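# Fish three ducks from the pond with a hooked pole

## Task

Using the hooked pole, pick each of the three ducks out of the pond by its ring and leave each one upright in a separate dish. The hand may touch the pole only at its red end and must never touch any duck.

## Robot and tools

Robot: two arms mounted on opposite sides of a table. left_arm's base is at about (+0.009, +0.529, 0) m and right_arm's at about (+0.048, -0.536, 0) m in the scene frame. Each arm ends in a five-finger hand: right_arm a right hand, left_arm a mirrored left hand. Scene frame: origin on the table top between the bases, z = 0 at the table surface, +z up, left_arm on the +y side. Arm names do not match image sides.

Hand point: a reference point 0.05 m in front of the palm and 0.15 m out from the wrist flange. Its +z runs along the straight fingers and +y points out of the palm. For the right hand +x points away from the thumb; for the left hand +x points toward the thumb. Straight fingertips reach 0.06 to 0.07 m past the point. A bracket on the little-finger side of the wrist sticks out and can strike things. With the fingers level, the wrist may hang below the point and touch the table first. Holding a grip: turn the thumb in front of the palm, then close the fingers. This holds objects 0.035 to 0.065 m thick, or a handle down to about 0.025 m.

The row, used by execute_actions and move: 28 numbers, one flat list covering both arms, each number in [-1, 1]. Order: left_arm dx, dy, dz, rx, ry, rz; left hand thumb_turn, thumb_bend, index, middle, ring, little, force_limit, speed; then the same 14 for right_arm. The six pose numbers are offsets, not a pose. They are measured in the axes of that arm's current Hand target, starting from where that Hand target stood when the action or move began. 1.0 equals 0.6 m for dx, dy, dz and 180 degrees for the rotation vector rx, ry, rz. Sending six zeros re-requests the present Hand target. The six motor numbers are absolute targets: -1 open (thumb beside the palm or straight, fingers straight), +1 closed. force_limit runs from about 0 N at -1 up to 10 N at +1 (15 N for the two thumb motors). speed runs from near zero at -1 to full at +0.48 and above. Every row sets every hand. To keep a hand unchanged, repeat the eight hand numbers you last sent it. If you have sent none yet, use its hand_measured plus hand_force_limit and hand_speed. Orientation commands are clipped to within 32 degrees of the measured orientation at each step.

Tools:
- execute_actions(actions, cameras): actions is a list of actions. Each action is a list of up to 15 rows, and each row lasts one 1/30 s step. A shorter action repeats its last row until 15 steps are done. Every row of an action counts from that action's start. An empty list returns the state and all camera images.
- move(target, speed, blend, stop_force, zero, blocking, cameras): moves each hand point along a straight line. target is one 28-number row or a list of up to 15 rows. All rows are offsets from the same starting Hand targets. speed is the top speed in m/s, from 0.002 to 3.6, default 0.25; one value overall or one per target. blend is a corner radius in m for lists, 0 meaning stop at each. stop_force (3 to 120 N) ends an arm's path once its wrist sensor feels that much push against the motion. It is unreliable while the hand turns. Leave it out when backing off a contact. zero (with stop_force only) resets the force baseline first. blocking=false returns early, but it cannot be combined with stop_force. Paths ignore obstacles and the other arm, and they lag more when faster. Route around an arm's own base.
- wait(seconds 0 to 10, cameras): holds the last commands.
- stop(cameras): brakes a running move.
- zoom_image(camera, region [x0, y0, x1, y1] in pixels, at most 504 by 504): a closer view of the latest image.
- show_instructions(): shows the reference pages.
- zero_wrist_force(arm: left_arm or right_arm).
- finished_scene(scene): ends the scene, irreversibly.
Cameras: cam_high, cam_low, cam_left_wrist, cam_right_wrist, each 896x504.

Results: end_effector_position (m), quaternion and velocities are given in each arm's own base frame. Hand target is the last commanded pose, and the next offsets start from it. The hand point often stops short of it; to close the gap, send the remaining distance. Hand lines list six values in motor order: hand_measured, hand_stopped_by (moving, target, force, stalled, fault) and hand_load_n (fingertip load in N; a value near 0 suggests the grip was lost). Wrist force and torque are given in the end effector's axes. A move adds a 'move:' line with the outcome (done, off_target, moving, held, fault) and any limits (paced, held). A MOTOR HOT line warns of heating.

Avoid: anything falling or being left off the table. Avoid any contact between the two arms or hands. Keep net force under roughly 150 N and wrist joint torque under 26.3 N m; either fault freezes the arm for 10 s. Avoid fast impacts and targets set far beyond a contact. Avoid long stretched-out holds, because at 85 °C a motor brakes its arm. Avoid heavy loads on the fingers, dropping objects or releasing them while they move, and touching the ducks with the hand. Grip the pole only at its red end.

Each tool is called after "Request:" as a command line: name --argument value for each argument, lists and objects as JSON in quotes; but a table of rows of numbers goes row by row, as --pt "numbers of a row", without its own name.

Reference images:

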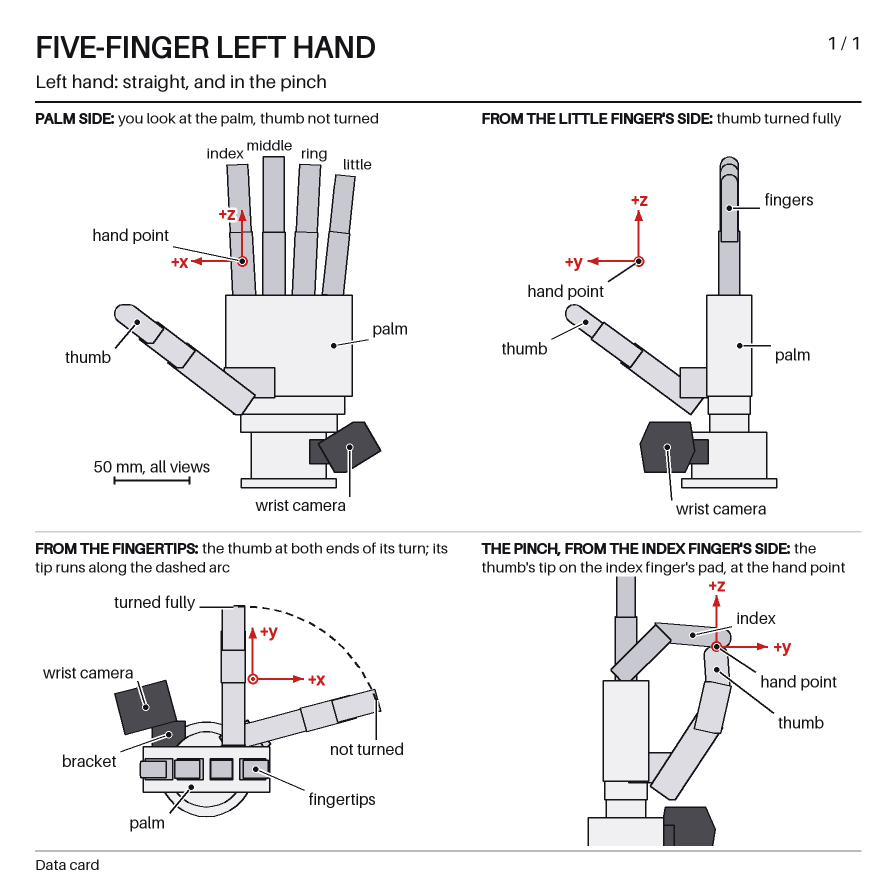

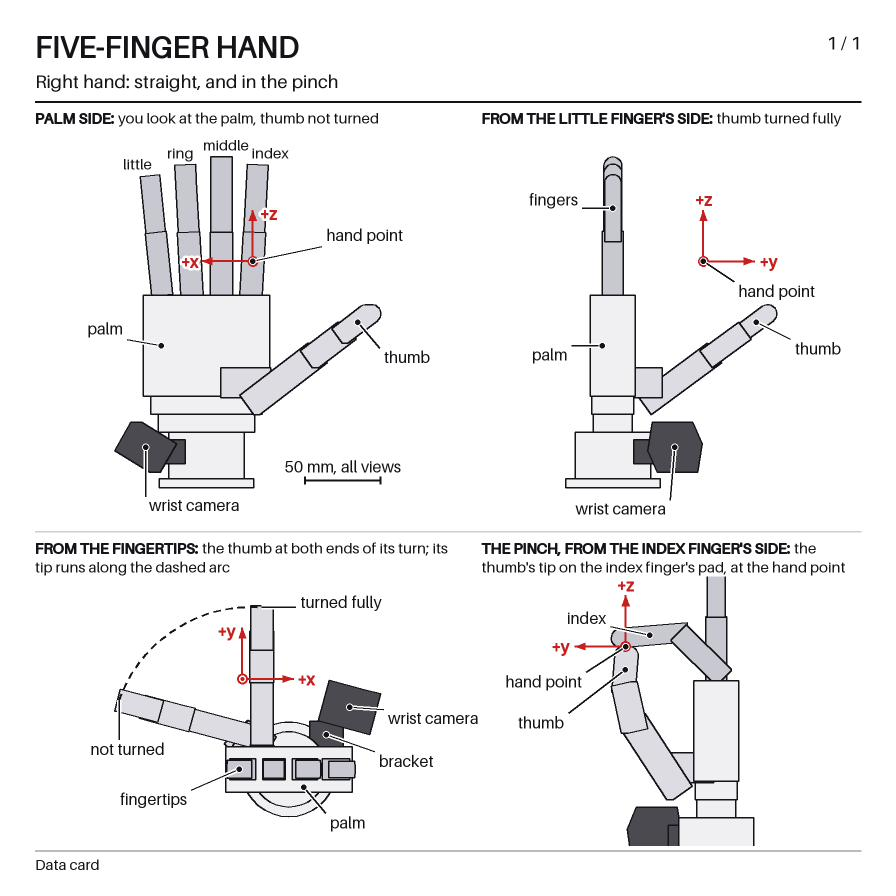

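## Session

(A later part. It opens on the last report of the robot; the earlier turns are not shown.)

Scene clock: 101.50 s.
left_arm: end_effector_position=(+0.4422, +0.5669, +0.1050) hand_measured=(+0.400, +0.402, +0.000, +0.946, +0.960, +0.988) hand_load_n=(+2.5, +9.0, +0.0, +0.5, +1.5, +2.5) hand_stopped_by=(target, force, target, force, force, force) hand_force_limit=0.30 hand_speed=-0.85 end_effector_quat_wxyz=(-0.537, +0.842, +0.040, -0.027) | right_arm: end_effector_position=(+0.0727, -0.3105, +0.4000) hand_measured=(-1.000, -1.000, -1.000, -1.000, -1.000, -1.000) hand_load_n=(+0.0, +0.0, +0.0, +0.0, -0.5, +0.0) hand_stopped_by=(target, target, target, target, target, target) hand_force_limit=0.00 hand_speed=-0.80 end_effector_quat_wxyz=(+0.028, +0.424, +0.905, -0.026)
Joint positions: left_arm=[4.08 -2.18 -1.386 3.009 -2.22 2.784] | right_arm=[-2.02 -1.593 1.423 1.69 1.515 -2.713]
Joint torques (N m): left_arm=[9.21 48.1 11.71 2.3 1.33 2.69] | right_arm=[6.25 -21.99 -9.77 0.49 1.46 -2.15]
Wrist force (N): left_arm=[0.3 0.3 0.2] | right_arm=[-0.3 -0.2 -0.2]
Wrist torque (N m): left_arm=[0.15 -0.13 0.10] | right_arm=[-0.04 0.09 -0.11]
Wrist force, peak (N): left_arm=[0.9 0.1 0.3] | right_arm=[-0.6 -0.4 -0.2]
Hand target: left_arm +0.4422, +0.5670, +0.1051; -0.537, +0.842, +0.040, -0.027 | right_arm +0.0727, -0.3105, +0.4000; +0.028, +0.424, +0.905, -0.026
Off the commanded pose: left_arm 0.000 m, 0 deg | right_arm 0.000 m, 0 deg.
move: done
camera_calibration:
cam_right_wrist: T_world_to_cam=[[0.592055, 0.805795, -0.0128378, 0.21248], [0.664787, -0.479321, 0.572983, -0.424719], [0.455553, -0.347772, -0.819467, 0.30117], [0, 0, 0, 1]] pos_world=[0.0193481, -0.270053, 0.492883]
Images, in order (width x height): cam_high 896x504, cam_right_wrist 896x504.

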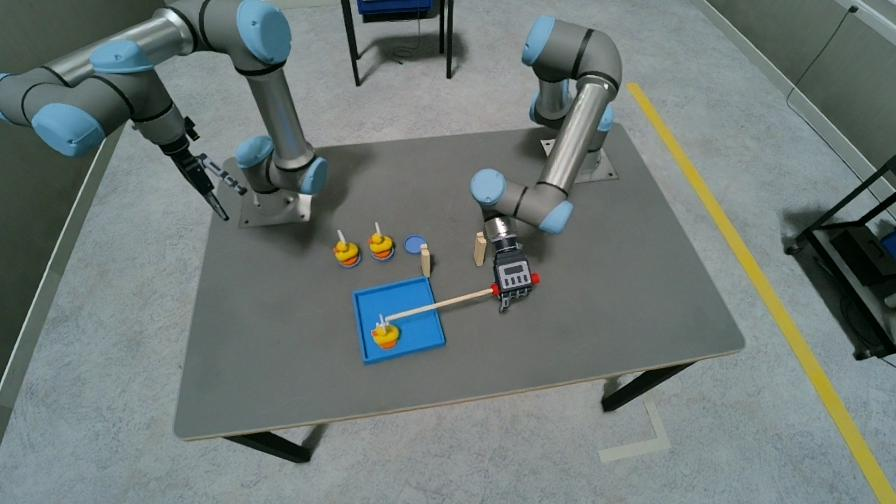

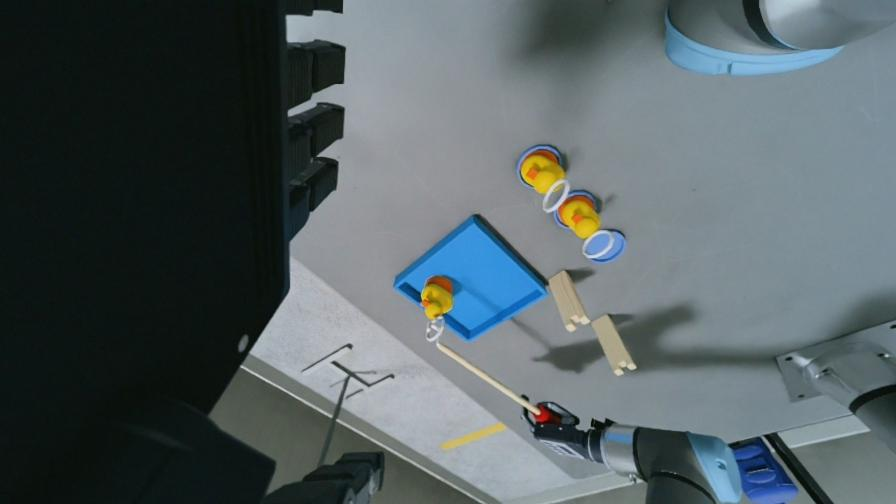

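Request:
move --pt "0 -0.0756 -0.0351 0 0 0 0.4 0.95 0.0 1 1 1 0.3 -0.85 0 0 0 0 0 0 -1 -1 -1 -1 -1 -1 0 -0.8" --pt "0 -0.2797 -0.1299 0 0 0 0.4 0.95 0.0 1 1 1 0.3 -0.85 0 0 0 0 0 0 -1 -1 -1 -1 -1 -1 0 -0.8" --pt "-0.2207 -0.0791 -0.5616 0 0 0 0.4 0.95 0.0 1 1 1 0.3 -0.85 0 0 0 0 0 0 -1 -1 -1 -1 -1 -1 0 -0.8" --pt "-0.2207 0.1567 -0.4521 0 0 0 0.4 0.95 0.0 1 1 1 0.3 -0.85 0 0 0 0 0 0 -1 -1 -1 -1 -1 -1 0 -0.8" --speed '[0.04, 0.13, 0.13, 0.08]' --blend '[0.01, 0.05, 0.05, 0]'

Request:
wait --seconds 1 --cameras '["cam_high", "cam_right_wrist"]'

Request:
zoom_image --camera "cam_right_wrist" --region '[570, 205, 660, 285]'

Request:
zoom_image --camera "cam_high" --region '[370, 210, 440, 270]'

Request:
wait --seconds 0.3 --cameras '["cam_high", "cam_right_wrist"]'

Request:
zoom_image --camera "cam_right_wrist" --region '[570, 205, 660, 285]'

Request:
zoom_image --camera "cam_high" --region '[370, 210, 440, 270]'

Scene clock: 109.77 s.
left_arm: end_effector_position=(+0.3379, +0.2699, +0.1342) hand_measured=(+0.400, +0.402, +0.000, +0.946, +0.960, +0.988) hand_load_n=(+2.0, +9.0, +0.0, +0.5, +1.0, +2.0) hand_stopped_by=(target, force, target, force, force, force) hand_force_limit=0.30 hand_speed=-0.85 end_effector_quat_wxyz=(-0.537, +0.842, +0.040, -0.027) | right_arm: end_effector_position=(+0.0727, -0.3105, +0.4000) hand_measured=(-1.000, -1.000, -1.000, -1.000, -1.000, -1.000) hand_load_n=(+0.0, +0.0, +0.0, +0.0, +0.0, +0.0) hand_stopped_by=(target, target, target, target, target, target) hand_force_limit=0.00 hand_speed=-0.80 end_effector_quat_wxyz=(+0.028, +0.424, +0.905, -0.026)
Joint positions: left_arm=[3.753 -1.685 -2.046 2.974 -2.482 2.503] | right_arm=[-2.02 -1.593 1.423 1.69 1.515 -2.713]
Joint torques (N m): left_arm=[8.71 25.48 19.05 -1.12 0.71 2.01] | right_arm=[6.3 -21.56 -9.73 -0.04 1.32 -2.13]
Wrist force (N): left_arm=[0.2 0.7 0.6] | right_arm=[-0.4 -0.2 -0.3]
Wrist torque (N m): left_arm=[0.13 -0.17 0.09] | right_arm=[-0.03 0.10 -0.12]
Wrist force, peak (N): left_arm=[0.1 2.0 0.8] | right_arm=[-0.5 -0.3 -0.5]
Hand target: left_arm +0.3379, +0.2699, +0.1343; -0.537, +0.842, +0.040, -0.027 | right_arm +0.0727, -0.3105, +0.4000; +0.028, +0.424, +0.905, -0.026
Off the commanded pose: left_arm 0.000 m, 0 deg | right_arm 0.000 m, 0 deg.
move: done

Scene clock: 110.77 s.
left_arm: end_effector_position=(+0.3379, +0.2699, +0.1343) hand_measured=(+0.400, +0.402, +0.000, +0.946, +0.960, +0.988) hand_load_n=(+2.5, +9.0, +0.0, +0.5, +1.0, +2.0) hand_stopped_by=(target, force, target, force, force, force) hand_force_limit=0.30 hand_speed=-0.85 end_effector_quat_wxyz=(-0.537, +0.842, +0.040, -0.027) | right_arm: end_effector_position=(+0.0727, -0.3105, +0.4000) hand_measured=(-1.000, -1.000, -1.000, -1.000, -1.000, -1.000) hand_load_n=(+0.0, +0.0, +0.0, +0.0, +0.0, +0.0) hand_stopped_by=(target, target, target, target, target, target) hand_force_limit=0.00 hand_speed=-0.80 end_effector_quat_wxyz=(+0.028, +0.424, +0.905, -0.026)
Joint positions: left_arm=[3.753 -1.685 -2.046 2.974 -2.482 2.503] | right_arm=[-2.02 -1.593 1.423 1.69 1.515 -2.713]
Joint torques (N m): left_arm=[5.64 29.16 16.14 1.51 0.36 -1.6] | right_arm=[6.17 -21.76 -10.55 -0.08 1.3 -2.1]
Wrist force (N): left_arm=[0.4 1.0 0.5] | right_arm=[-0.4 -0.4 -0.3]
Wrist torque (N m): left_arm=[0.18 -0.21 0.09] | right_arm=[-0.06 0.09 -0.11]
Wrist force, peak (N): left_arm=[0.3 1.1 0.5] | right_arm=[-0.5 -0.2 -0.3]
Hand target: left_arm +0.3379, +0.2699, +0.1343; -0.537, +0.842, +0.040, -0.027 | right_arm +0.0727, -0.3105, +0.4000; +0.028, +0.424, +0.905, -0.026
Off the commanded pose: left_arm 0.000 m, 0 deg | right_arm 0.000 m, 0 deg.
wait: 1.00 s; at rest by 0.17 s
camera_calibration:
cam_right_wrist: T_world_to_cam=[[0.592055, 0.805795, -0.0128378, 0.21248], [0.664787, -0.479321, 0.572983, -0.424719], [0.455553, -0.347772, -0.819467, 0.30117], [0, 0, 0, 1]] pos_world=[0.0193481, -0.270053, 0.492883]
Images, in order (width x height): cam_high 896x504, cam_right_wrist 896x504.

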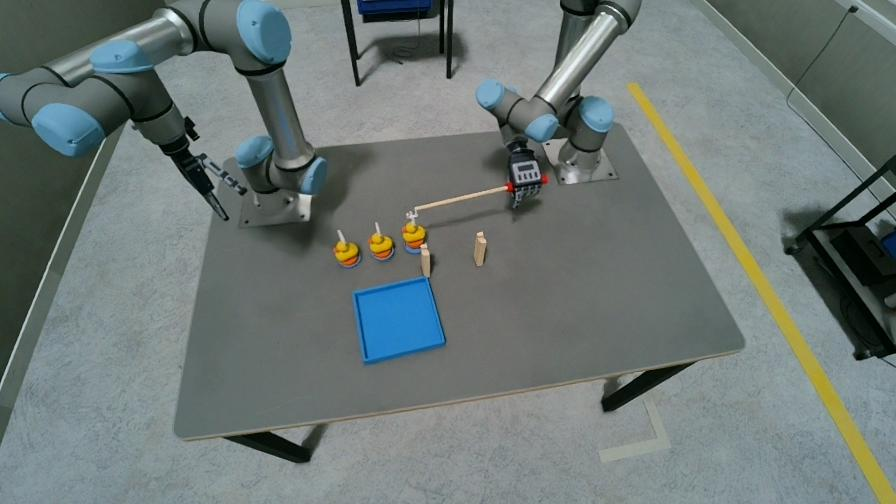

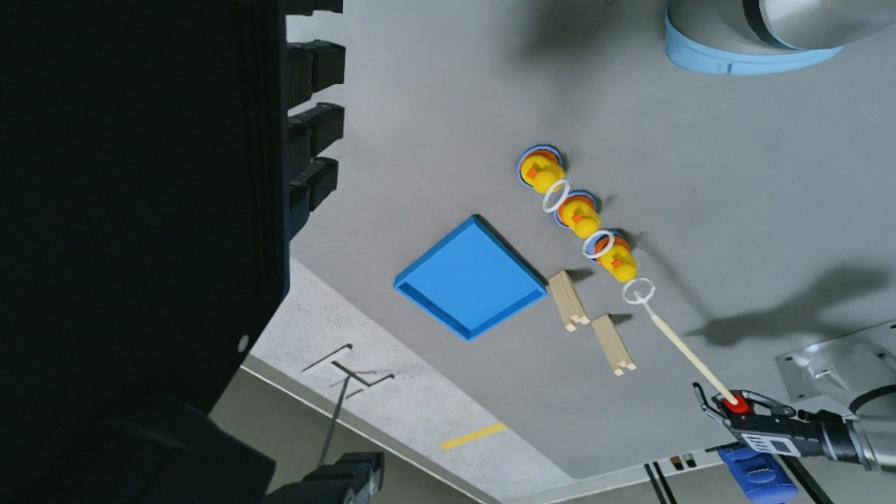

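Scaled by 5.600.

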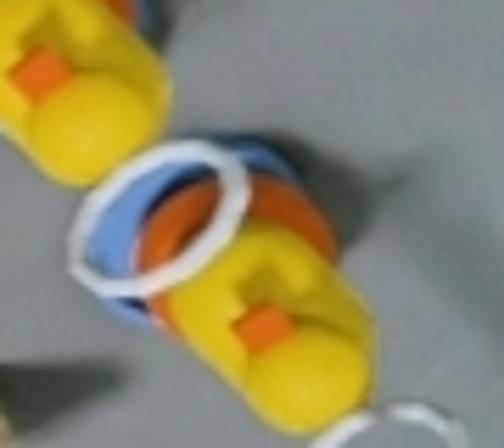

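Scaled by 7.200.

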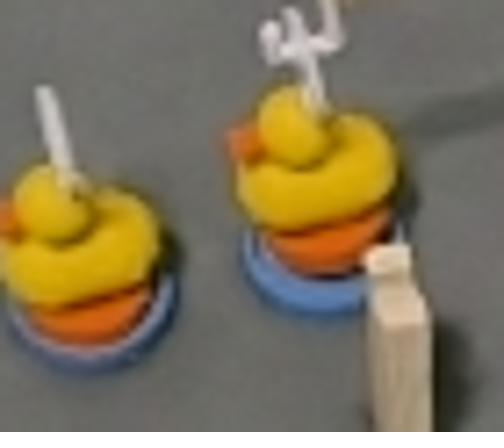

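Scene clock: 111.07 s.
left_arm: end_effector_position=(+0.3379, +0.2699, +0.1343) hand_measured=(+0.400, +0.402, +0.000, +0.946, +0.960, +0.988) hand_load_n=(+2.5, +9.0, +0.0, +1.0, +1.0, +2.0) hand_stopped_by=(target, force, target, force, force, force) hand_force_limit=0.30 hand_speed=-0.85 end_effector_quat_wxyz=(-0.537, +0.842, +0.040, -0.027) | right_arm: end_effector_position=(+0.0727, -0.3105, +0.4000) hand_measured=(-1.000, -1.000, -1.000, -1.000, -1.000, -1.000) hand_load_n=(+0.0, +0.0, +0.0, +0.0, +0.0, +0.0) hand_stopped_by=(target, target, target, target, target, target) hand_force_limit=0.00 hand_speed=-0.80 end_effector_quat_wxyz=(+0.028, +0.424, +0.905, -0.026)
Joint positions: left_arm=[3.753 -1.685 -2.046 2.974 -2.482 2.503] | right_arm=[-2.02 -1.593 1.423 1.69 1.515 -2.713]
Joint torques (N m): left_arm=[5.03 29.47 14.87 1.53 0.14 -2.69] | right_arm=[5.84 -21.09 -9.86 -0.1 1.32 -2.17]
Wrist force (N): left_arm=[0.2 1.0 0.5] | right_arm=[-0.4 -0.2 -0.2]
Wrist torque (N m): left_arm=[0.18 -0.18 0.08] | right_arm=[-0.04 0.09 -0.11]
Wrist force, peak (N): left_arm=[0.4 1.1 0.4] | right_arm=[-0.3 -0.2 -0.4]
Hand target: left_arm +0.3379, +0.2699, +0.1343; -0.537, +0.842, +0.040, -0.027 | right_arm +0.0727, -0.3105, +0.4000; +0.028, +0.424, +0.905, -0.026
Off the commanded pose: left_arm 0.000 m, 0 deg | right_arm 0.000 m, 0 deg.
wait: 0.30 s; at rest by 0.17 s
camera_calibration:
cam_right_wrist: T_world_to_cam=[[0.592055, 0.805795, -0.0128378, 0.21248], [0.664787, -0.479321, 0.572983, -0.424719], [0.455553, -0.347772, -0.819467, 0.30117], [0, 0, 0, 1]] pos_world=[0.0193481, -0.270053, 0.492883]
Images, in order (width x height): cam_high 896x504, cam_right_wrist 896x504.

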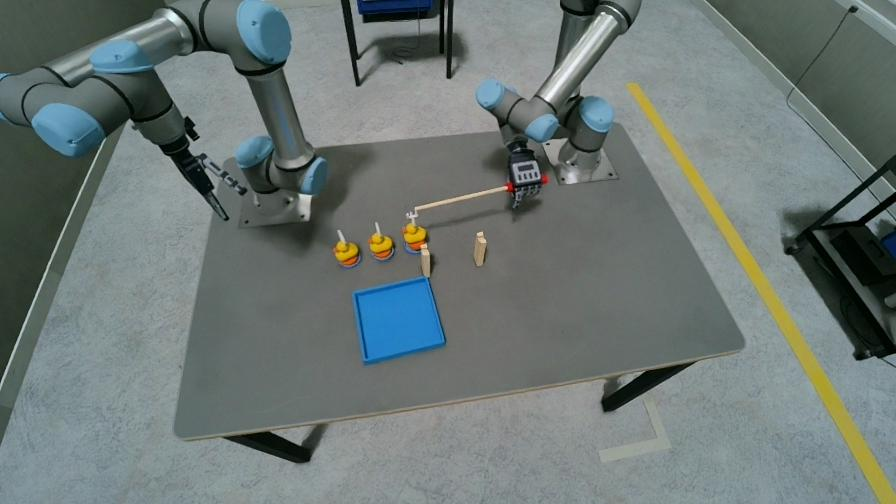

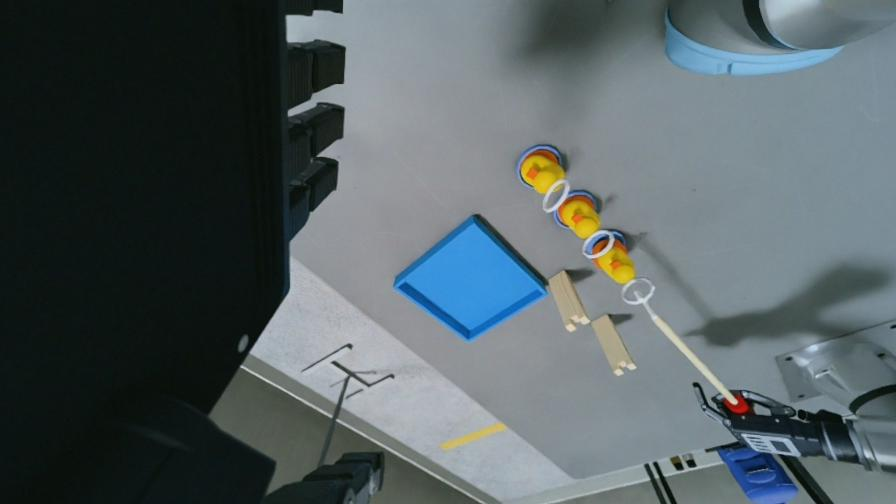

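Scaled by 5.600.

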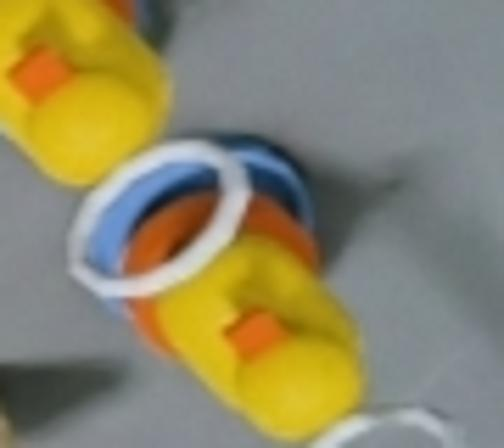

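Scaled by 7.200.

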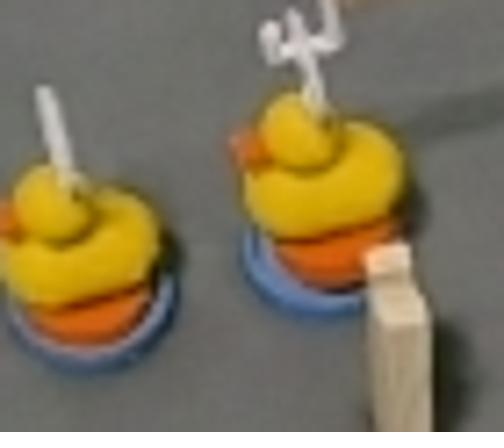

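Request:
move --pt "0.0083 0.0004 -0.0008 0 0 0 0.4 0.95 0.0 1 1 1 0.3 -0.85 0 0 0 0 0 0 -1 -1 -1 -1 -1 -1 0 -0.8" --pt "0.0083 0.0105 0.0045 0 0 0 0.4 0.95 0.0 1 1 1 0.3 -0.85 0 0 0 0 0 0 -1 -1 -1 -1 -1 -1 0 -0.8" --speed 0.015 --blend '[0.002, 0]' --cameras '["cam_high", "cam_right_wrist"]'

Request:
zoom_image --camera "cam_right_wrist" --region '[570, 205, 660, 285]'

Request:
zoom_image --camera "cam_high" --region '[370, 210, 440, 270]'

Request:
wait --seconds 0.3 --cameras '["cam_high", "cam_right_wrist"]'

Request:
zoom_image --camera "cam_right_wrist" --region '[570, 205, 660, 285]'

Request:
zoom_image --camera "cam_high" --region '[370, 210, 440, 270]'

Scene clock: 113.37 s.
left_arm: end_effector_position=(+0.3429, +0.2702, +0.1273) hand_measured=(+0.400, +0.402, +0.000, +0.946, +0.960, +0.988) hand_load_n=(+2.5, +8.5, +0.0, +0.5, +1.0, +2.0) hand_stopped_by=(target, force, target, force, force, force) hand_force_limit=0.30 hand_speed=-0.85 end_effector_quat_wxyz=(-0.537, +0.842, +0.040, -0.027) | right_arm: end_effector_position=(+0.0727, -0.3105, +0.4000) hand_measured=(-1.000, -1.000, -1.000, -1.000, -1.000, -1.000) hand_load_n=(+0.5, +0.0, +0.0, +0.0, +0.0, +0.0) hand_stopped_by=(target, target, target, target, target, target) hand_force_limit=0.00 hand_speed=-0.80 end_effector_quat_wxyz=(+0.028, +0.424, +0.905, -0.026)
Joint positions: left_arm=[3.744 -1.709 -2.041 2.986 -2.488 2.493] | right_arm=[-2.02 -1.593 1.423 1.69 1.515 -2.713]
Joint torques (N m): left_arm=[9.13 28.4 18.63 -2.89 0.75 2.71] | right_arm=[5.71 -21.64 -10.33 -0.13 1.35 -2.14]
Wrist force (N): left_arm=[0.2 0.8 0.4] | right_arm=[-0.4 -0.2 -0.2]
Wrist torque (N m): left_arm=[0.17 -0.15 0.01] | right_arm=[-0.04 0.10 -0.11]
Wrist force, peak (N): left_arm=[0.3 1.2 0.7] | right_arm=[-0.4 -0.5 -0.2]
Hand target: left_arm +0.3429, +0.2702, +0.1274; -0.537, +0.842, +0.040, -0.027 | right_arm +0.0727, -0.3105, +0.4000; +0.028, +0.424, +0.905, -0.026
Off the commanded pose: left_arm 0.000 m, 0 deg | right_arm 0.000 m, 0 deg.
move: done
camera_calibration:
cam_right_wrist: T_world_to_cam=[[0.592055, 0.805795, -0.0128378, 0.21248], [0.664787, -0.479321, 0.572983, -0.424719], [0.455553, -0.347772, -0.819467, 0.30117], [0, 0, 0, 1]] pos_world=[0.0193481, -0.270053, 0.492883]
Images, in order (width x height): cam_high 896x504, cam_right_wrist 896x504.

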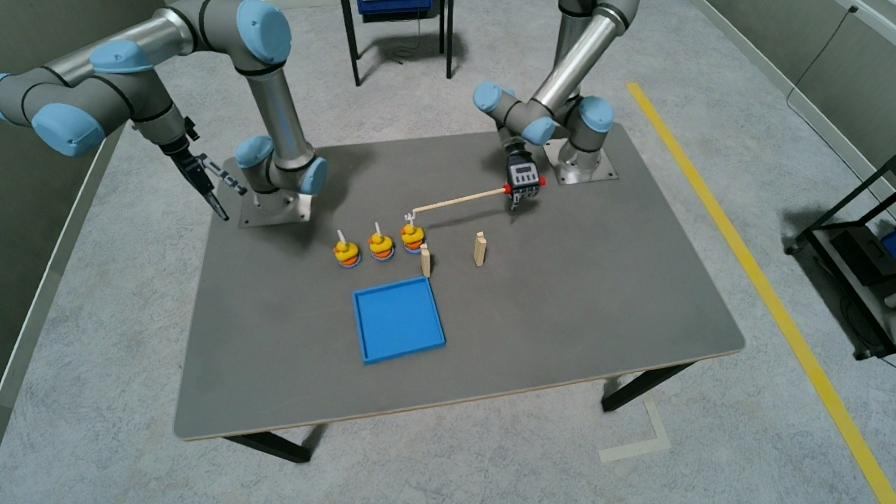

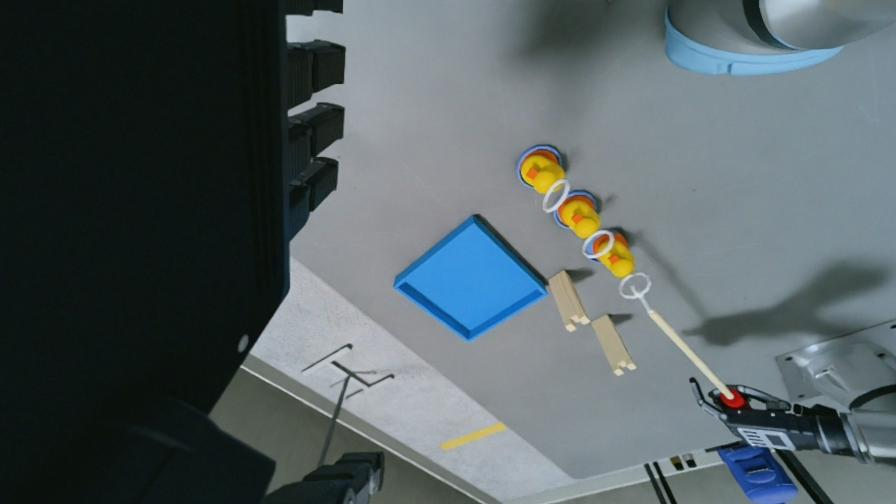

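Scaled by 5.600.

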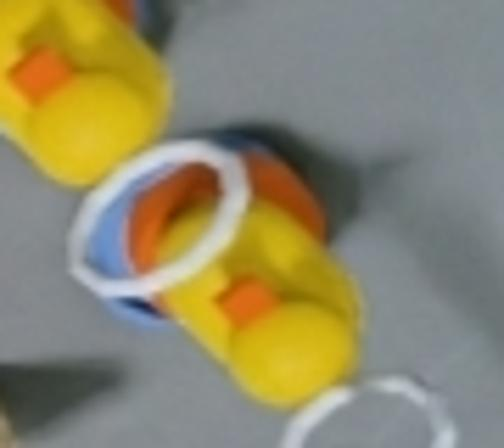

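Scaled by 7.200.

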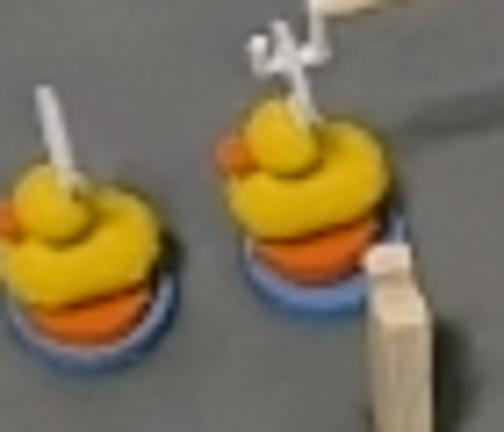

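Scene clock: 113.67 s.
left_arm: end_effector_position=(+0.3429, +0.2702, +0.1274) hand_measured=(+0.400, +0.402, +0.000, +0.946, +0.960, +0.988) hand_load_n=(+2.0, +9.0, +0.0, +1.0, +1.0, +2.0) hand_stopped_by=(target, force, target, force, force, force) hand_force_limit=0.30 hand_speed=-0.85 end_effector_quat_wxyz=(-0.537, +0.842, +0.040, -0.027) | right_arm: end_effector_position=(+0.0727, -0.3105, +0.4000) hand_measured=(-1.000, -1.000, -1.000, -1.000, -1.000, -1.000) hand_load_n=(+0.0, +0.0, +0.0, +0.0, +0.0, +0.0) hand_stopped_by=(target, target, target, target, target, target) hand_force_limit=0.00 hand_speed=-0.80 end_effector_quat_wxyz=(+0.028, +0.424, +0.905, -0.026)
Joint positions: left_arm=[3.744 -1.709 -2.041 2.986 -2.488 2.493] | right_arm=[-2.02 -1.593 1.423 1.69 1.515 -2.713]
Joint torques (N m): left_arm=[9.19 30.34 22.15 -2.73 0.66 2.69] | right_arm=[5.47 -21.19 -10.36 -0.12 1.36 -2.22]
Wrist force (N): left_arm=[0.1 0.6 0.6] | right_arm=[-0.5 0.0 -0.4]
Wrist torque (N m): left_arm=[0.13 -0.14 0.04] | right_arm=[-0.01 0.11 -0.11]
Wrist force, peak (N): left_arm=[0.2 0.9 0.5] | right_arm=[-0.3 -0.4 -0.3]
Hand target: left_arm +0.3429, +0.2702, +0.1274; -0.537, +0.842, +0.040, -0.027 | right_arm +0.0727, -0.3105, +0.4000; +0.028, +0.424, +0.905, -0.026
Off the commanded pose: left_arm 0.000 m, 0 deg | right_arm 0.000 m, 0 deg.
wait: 0.30 s; at rest by 0.17 s
camera_calibration:
cam_right_wrist: T_world_to_cam=[[0.592055, 0.805795, -0.0128378, 0.21248], [0.664787, -0.479321, 0.572983, -0.424719], [0.455553, -0.347772, -0.819467, 0.30117], [0, 0, 0, 1]] pos_world=[0.0193481, -0.270053, 0.492883]
Images, in order (width x height): cam_high 896x504, cam_right_wrist 896x504.

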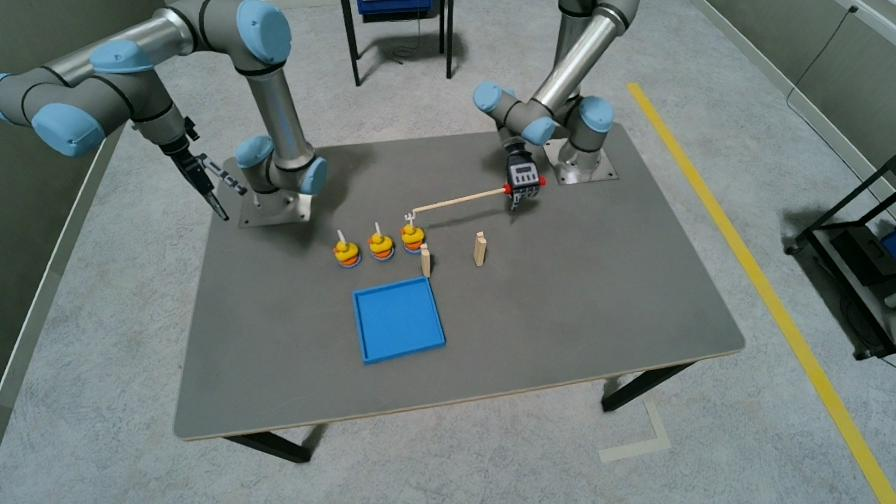

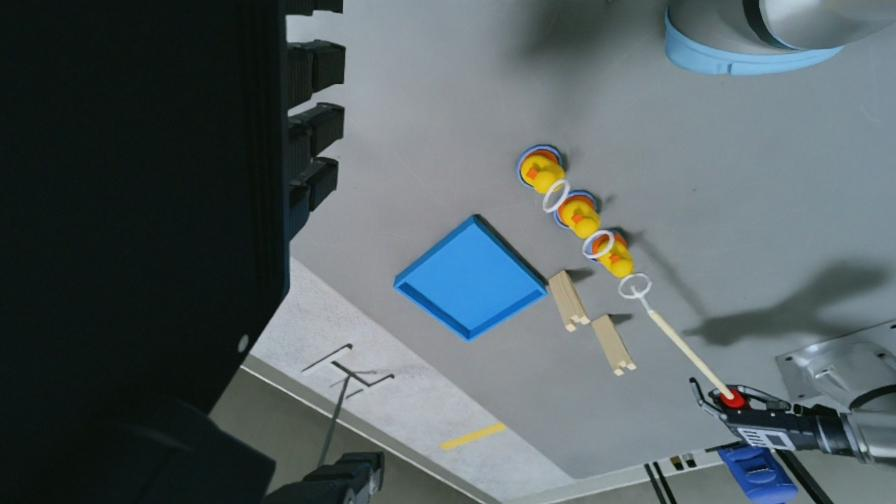

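Scaled by 5.600.

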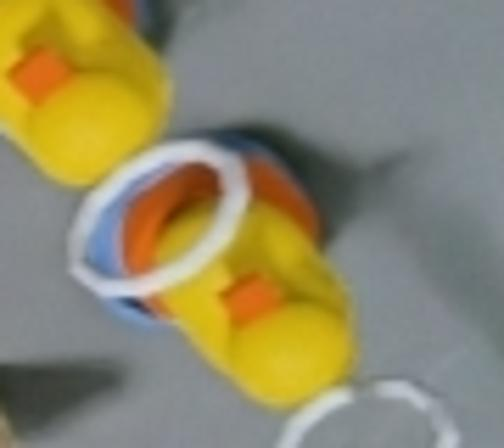

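Scaled by 7.200.

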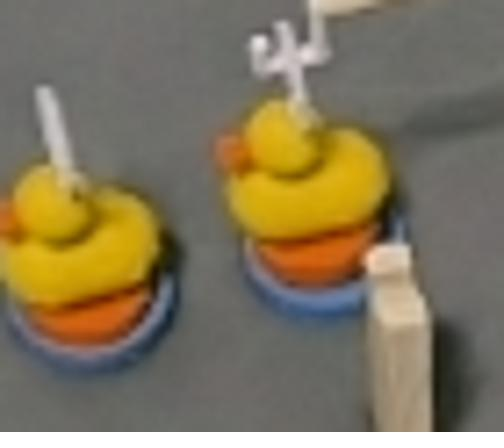

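Request:
move --target '[-0.0028, -0.0083, 0.002, 0, 0, 0, 0.4, 0.95, 0.0, 1, 1, 1, 0.3, -0.85, 0, 0, 0, 0, 0, 0, -1, -1, -1, -1, -1, -1, 0, -0.8]' --speed 0.015

Request:
wait --seconds 0.4 --cameras '["cam_high", "cam_right_wrist"]'

Request:
zoom_image --camera "cam_right_wrist" --region '[570, 205, 660, 285]'

Request:
zoom_image --camera "cam_high" --region '[370, 210, 440, 270]'

Request:
wait --seconds 0.3 --cameras '["cam_high", "cam_right_wrist"]'

Request:
zoom_image --camera "cam_right_wrist" --region '[570, 205, 660, 285]'

Request:
zoom_image --camera "cam_high" --region '[370, 210, 440, 270]'

Scene clock: 115.47 s.
left_arm: end_effector_position=(+0.3409, +0.2733, +0.1315) hand_measured=(+0.400, +0.402, +0.000, +0.946, +0.960, +0.988) hand_load_n=(+2.0, +9.0, +0.0, +1.0, +1.0, +2.0) hand_stopped_by=(target, force, target, force, force, force) hand_force_limit=0.30 hand_speed=-0.85 end_effector_quat_wxyz=(-0.537, +0.842, +0.040, -0.027) | right_arm: end_effector_position=(+0.0727, -0.3105, +0.4000) hand_measured=(-1.000, -1.000, -1.000, -1.000, -1.000, -1.000) hand_load_n=(+0.0, +0.0, +0.0, +0.0, +0.0, +0.0) hand_stopped_by=(target, target, target, target, target, target) hand_force_limit=0.00 hand_speed=-0.80 end_effector_quat_wxyz=(+0.028, +0.424, +0.905, -0.026)
Joint positions: left_arm=[3.756 -1.697 -2.041 2.983 -2.479 2.507] | right_arm=[-2.02 -1.593 1.423 1.69 1.515 -2.713]
Joint torques (N m): left_arm=[-6.87 13.24 20.16 -2.1 -0.76 0.4] | right_arm=[5.55 -21.39 -9.99 -0.06 1.32 -2.19]
Wrist force (N): left_arm=[0.3 0.9 0.3] | right_arm=[-0.3 -0.2 -0.3]
Wrist torque (N m): left_arm=[0.19 -0.19 0.08] | right_arm=[-0.04 0.09 -0.11]
Wrist force, peak (N): left_arm=[0.4 1.1 0.5] | right_arm=[-0.5 -0.3 -0.3]
Hand target: left_arm +0.3409, +0.2732, +0.1314; -0.537, +0.842, +0.040, -0.027 | right_arm +0.0727, -0.3105, +0.4000; +0.028, +0.424, +0.905, -0.026
Off the commanded pose: left_arm 0.000 m, 0 deg | right_arm 0.000 m, 0 deg.
move: done

Scene clock: 115.87 s.
left_arm: end_effector_position=(+0.3409, +0.2732, +0.1314) hand_measured=(+0.400, +0.402, +0.000, +0.946, +0.960, +0.988) hand_load_n=(+2.5, +9.0, +0.0, +0.5, +1.0, +2.0) hand_stopped_by=(target, force, target, force, force, force) hand_force_limit=0.30 hand_speed=-0.85 end_effector_quat_wxyz=(-0.537, +0.842, +0.040, -0.027) | right_arm: end_effector_position=(+0.0727, -0.3105, +0.4000) hand_measured=(-1.000, -1.000, -1.000, -1.000, -1.000, -1.000) hand_load_n=(+0.0, +0.0, +0.0, +0.0, +0.0, +0.0) hand_stopped_by=(target, target, target, target, target, target) hand_force_limit=0.00 hand_speed=-0.80 end_effector_quat_wxyz=(+0.028, +0.424, +0.905, -0.026)
Joint positions: left_arm=[3.756 -1.697 -2.041 2.983 -2.479 2.507] | right_arm=[-2.02 -1.593 1.423 1.69 1.515 -2.713]
Joint torques (N m): left_arm=[-7.79 11.85 16.87 0.09 -2.14 -2.7] | right_arm=[5.74 -20.75 -9.91 -0.1 1.36 -2.24]
Wrist force (N): left_arm=[0.3 0.8 0.5] | right_arm=[-0.5 -0.2 0.0]
Wrist torque (N m): left_arm=[0.16 -0.18 0.15] | right_arm=[-0.05 0.10 -0.12]
Wrist force, peak (N): left_arm=[0.2 1.1 0.4] | right_arm=[-0.6 -0.3 -0.3]
Hand target: left_arm +0.3409, +0.2732, +0.1314; -0.537, +0.842, +0.040, -0.027 | right_arm +0.0727, -0.3105, +0.4000; +0.028, +0.424, +0.905, -0.026
Off the commanded pose: left_arm 0.000 m, 0 deg | right_arm 0.000 m, 0 deg.
wait: 0.40 s; at rest by 0.17 s
camera_calibration:
cam_right_wrist: T_world_to_cam=[[0.592055, 0.805795, -0.0128378, 0.21248], [0.664787, -0.479321, 0.572983, -0.424719], [0.455553, -0.347772, -0.819467, 0.30117], [0, 0, 0, 1]] pos_world=[0.0193481, -0.270053, 0.492883]
Images, in order (width x height): cam_high 896x504, cam_right_wrist 896x504.

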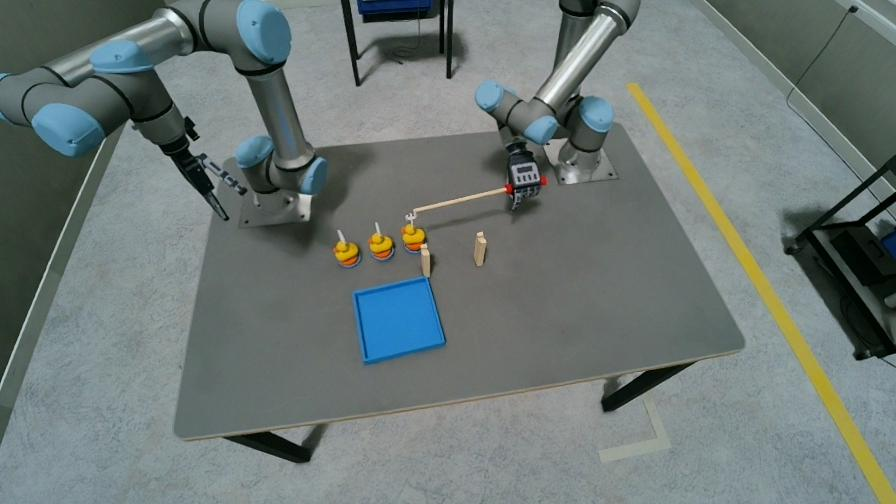

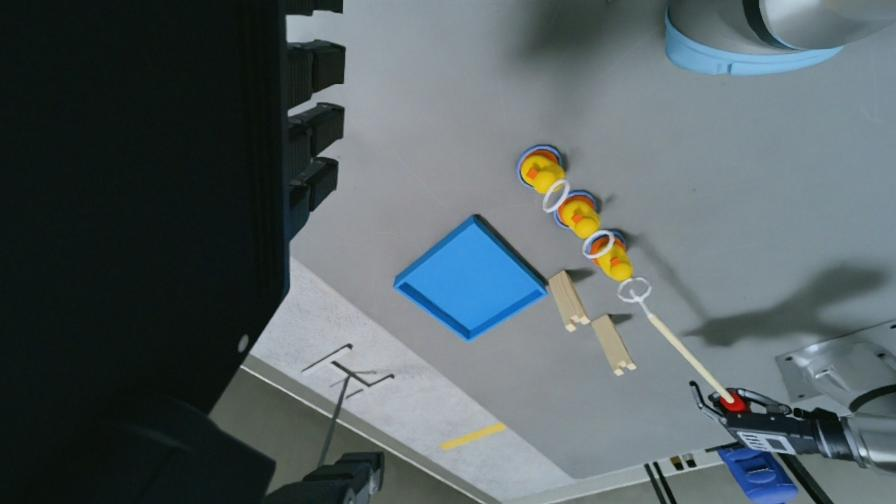

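Scaled by 5.600.

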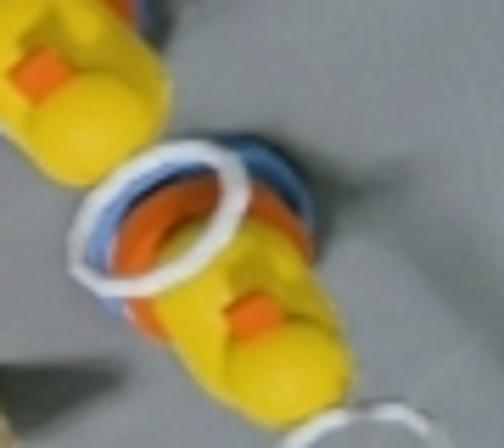

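Scaled by 7.200.

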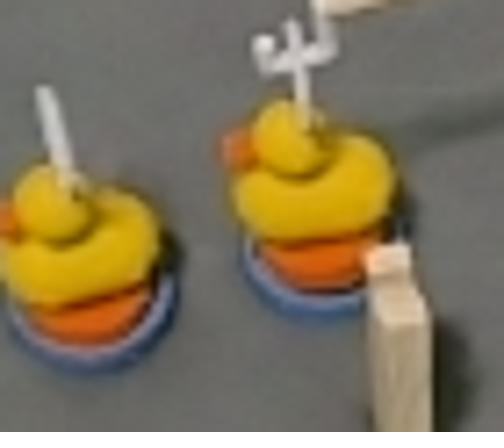

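Scene clock: 116.17 s.
left_arm: end_effector_position=(+0.3409, +0.2732, +0.1314) hand_measured=(+0.400, +0.402, +0.000, +0.946, +0.960, +0.988) hand_load_n=(+2.0, +9.0, +0.0, +1.0, +1.0, +2.0) hand_stopped_by=(target, force, target, force, force, force) hand_force_limit=0.30 hand_speed=-0.85 end_effector_quat_wxyz=(-0.537, +0.842, +0.040, -0.027) | right_arm: end_effector_position=(+0.0727, -0.3105, +0.4000) hand_measured=(-1.000, -1.000, -1.000, -1.000, -1.000, -1.000) hand_load_n=(+0.0, +0.0, +0.0, +0.0, +0.0, +0.0) hand_stopped_by=(target, target, target, target, target, target) hand_force_limit=0.00 hand_speed=-0.80 end_effector_quat_wxyz=(+0.028, +0.424, +0.905, -0.026)
Joint positions: left_arm=[3.756 -1.697 -2.041 2.983 -2.479 2.507] | right_arm=[-2.02 -1.593 1.423 1.69 1.515 -2.713]
Joint torques (N m): left_arm=[-8.93 10.77 14.43 1.26 -2.3 -2.56] | right_arm=[6.03 -21.37 -10.42 -0.15 1.27 -2.17]
Wrist force (N): left_arm=[0.2 0.9 0.4] | right_arm=[-0.3 -0.2 -0.3]
Wrist torque (N m): left_arm=[0.18 -0.17 0.15] | right_arm=[-0.05 0.08 -0.11]
Wrist force, peak (N): left_arm=[0.3 1.2 0.4] | right_arm=[-0.5 -0.2 -0.3]
Hand target: left_arm +0.3409, +0.2732, +0.1314; -0.537, +0.842, +0.040, -0.027 | right_arm +0.0727, -0.3105, +0.4000; +0.028, +0.424, +0.905, -0.026
Off the commanded pose: left_arm 0.000 m, 0 deg | right_arm 0.000 m, 0 deg.
wait: 0.30 s; at rest by 0.17 s
camera_calibration:
cam_right_wrist: T_world_to_cam=[[0.592055, 0.805795, -0.0128378, 0.21248], [0.664787, -0.479321, 0.572983, -0.424719], [0.455553, -0.347772, -0.819467, 0.30117], [0, 0, 0, 1]] pos_world=[0.0193481, -0.270053, 0.492883]
Images, in order (width x height): cam_high 896x504, cam_right_wrist 896x504.

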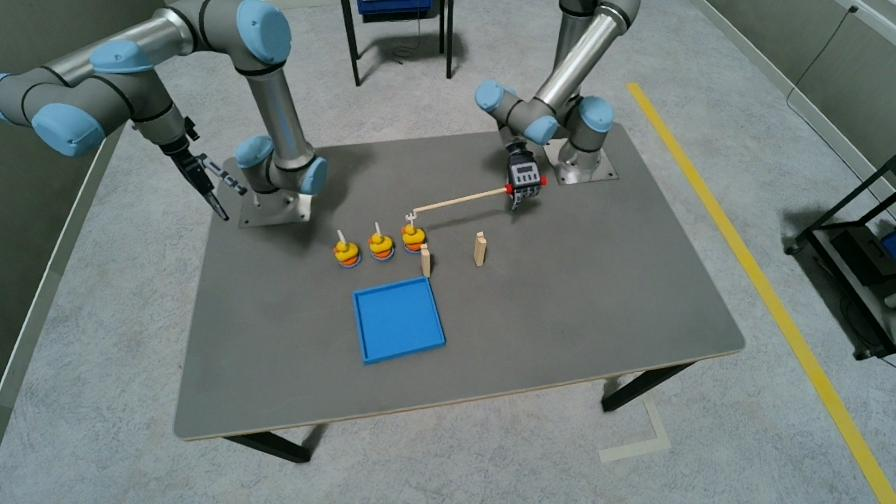

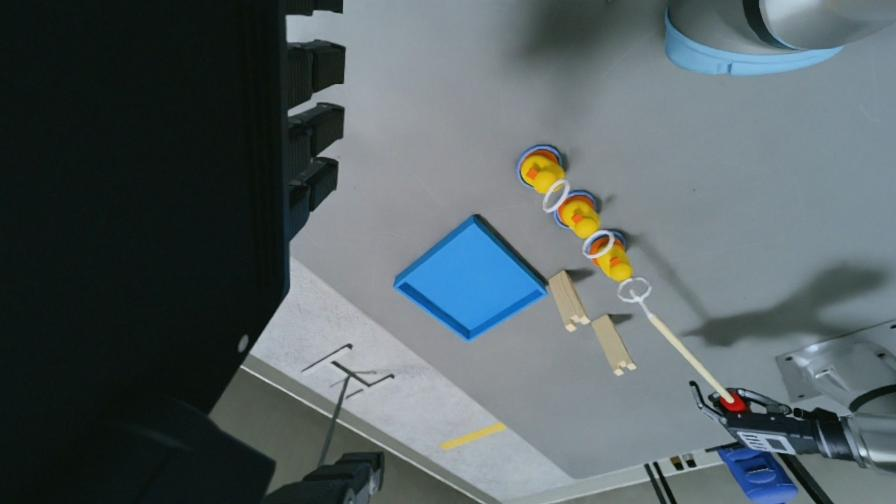

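Scaled by 5.600.

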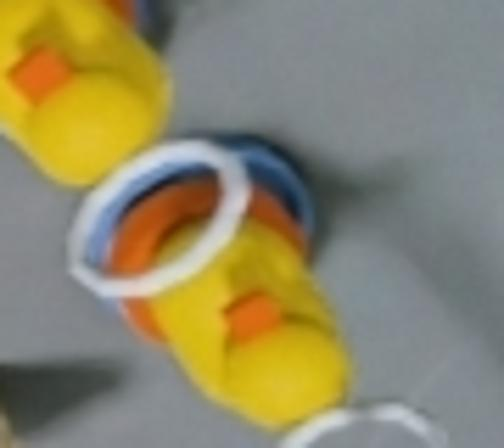

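Scaled by 7.200.

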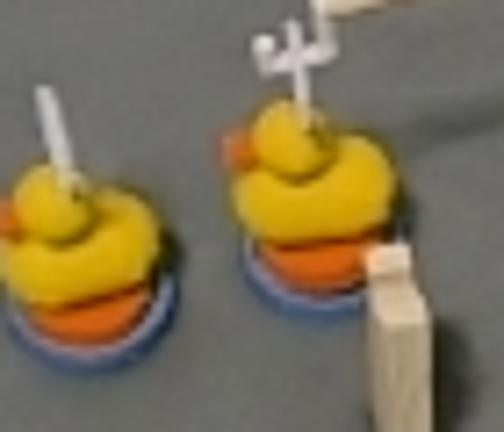

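Request:
move --target '[0.0014, 0.0176, 0.0052, 0, 0, 0, 0.4, 0.95, 0.0, 1, 1, 1, 0.3, -0.85, 0, 0, 0, 0, 0, 0, -1, -1, -1, -1, -1, -1, 0, -0.8]' --speed 0.012 --cameras '["cam_high", "cam_right_wrist"]'

Request:
zoom_image --camera "cam_right_wrist" --region '[570, 205, 660, 285]'

Request:
zoom_image --camera "cam_high" --region '[370, 210, 440, 270]'

Scene clock: 118.07 s.
left_arm: end_effector_position=(+0.3419, +0.2717, +0.1204) hand_measured=(+0.400, +0.402, +0.000, +0.946, +0.960, +0.988) hand_load_n=(+2.5, +9.0, +0.0, +0.5, +1.0, +2.0) hand_stopped_by=(target, force, target, force, force, force) hand_force_limit=0.30 hand_speed=-0.85 end_effector_quat_wxyz=(-0.537, +0.842, +0.040, -0.027) | right_arm: end_effector_position=(+0.0727, -0.3105, +0.4000) hand_measured=(-1.000, -1.000, -1.000, -1.000, -1.000, -1.000) hand_load_n=(+0.5, +0.0, +0.0, +0.0, +0.0, +0.0) hand_stopped_by=(target, target, target, target, target, target) hand_force_limit=0.00 hand_speed=-0.80 end_effector_quat_wxyz=(+0.028, +0.424, +0.905, -0.026)
Joint positions: left_arm=[3.75 -1.716 -2.053 3.01 -2.484 2.5] | right_arm=[-2.02 -1.593 1.423 1.69 1.515 -2.713]
Joint torques (N m): left_arm=[-4.64 28.23 16.54 -1.23 -1.86 -1.97] | right_arm=[5.81 -21.01 -10.53 -0.09 1.35 -2.21]
Wrist force (N): left_arm=[0.1 0.8 0.3] | right_arm=[-0.4 -0.3 -0.2]
Wrist torque (N m): left_arm=[0.16 -0.15 0.26] | right_arm=[-0.05 0.10 -0.12]
Wrist force, peak (N): left_arm=[0.1 1.2 0.5] | right_arm=[-0.5 -0.2 -0.4]
Hand target: left_arm +0.3419, +0.2717, +0.1205; -0.537, +0.842, +0.040, -0.027 | right_arm +0.0727, -0.3105, +0.4000; +0.028, +0.424, +0.905, -0.026
Off the commanded pose: left_arm 0.000 m, 0 deg | right_arm 0.000 m, 0 deg.
move: done
camera_calibration:
cam_right_wrist: T_world_to_cam=[[0.592055, 0.805795, -0.0128378, 0.21248], [0.664787, -0.479321, 0.572983, -0.424719], [0.455553, -0.347772, -0.819467, 0.30117], [0, 0, 0, 1]] pos_world=[0.0193481, -0.270053, 0.492883]
Images, in order (width x height): cam_high 896x504, cam_right_wrist 896x504.

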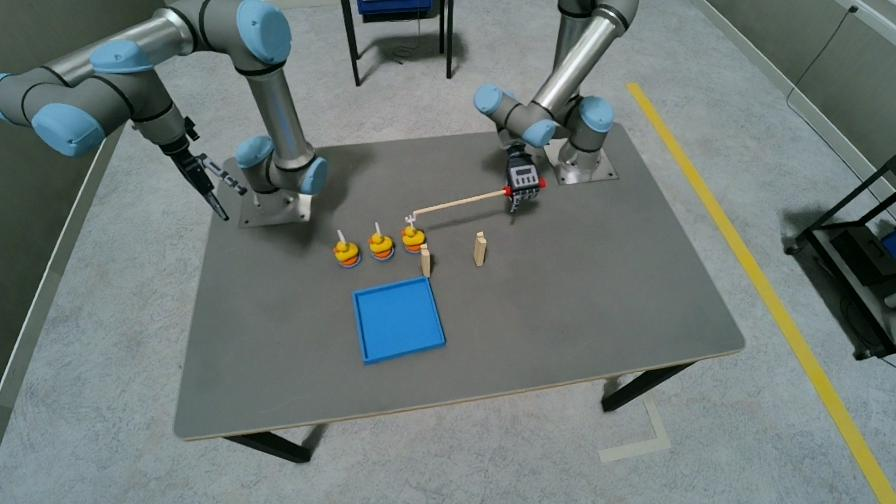

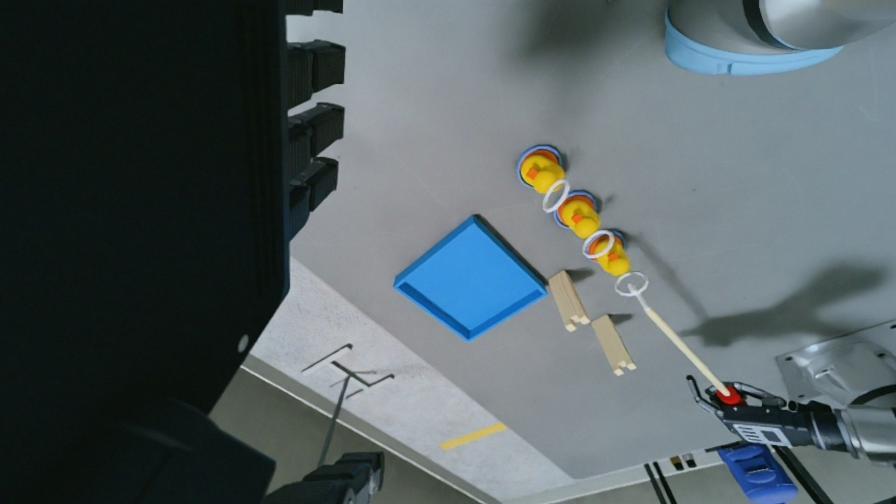

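Scaled by 5.600.

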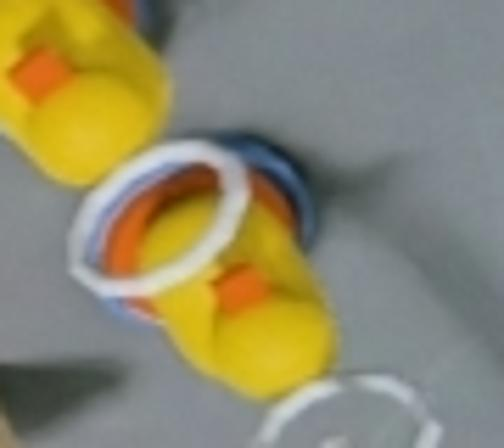

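Scaled by 7.200.

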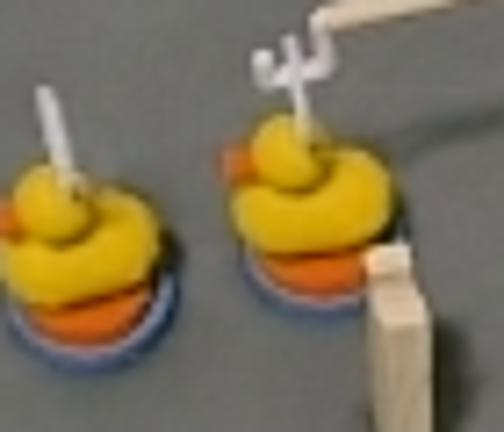

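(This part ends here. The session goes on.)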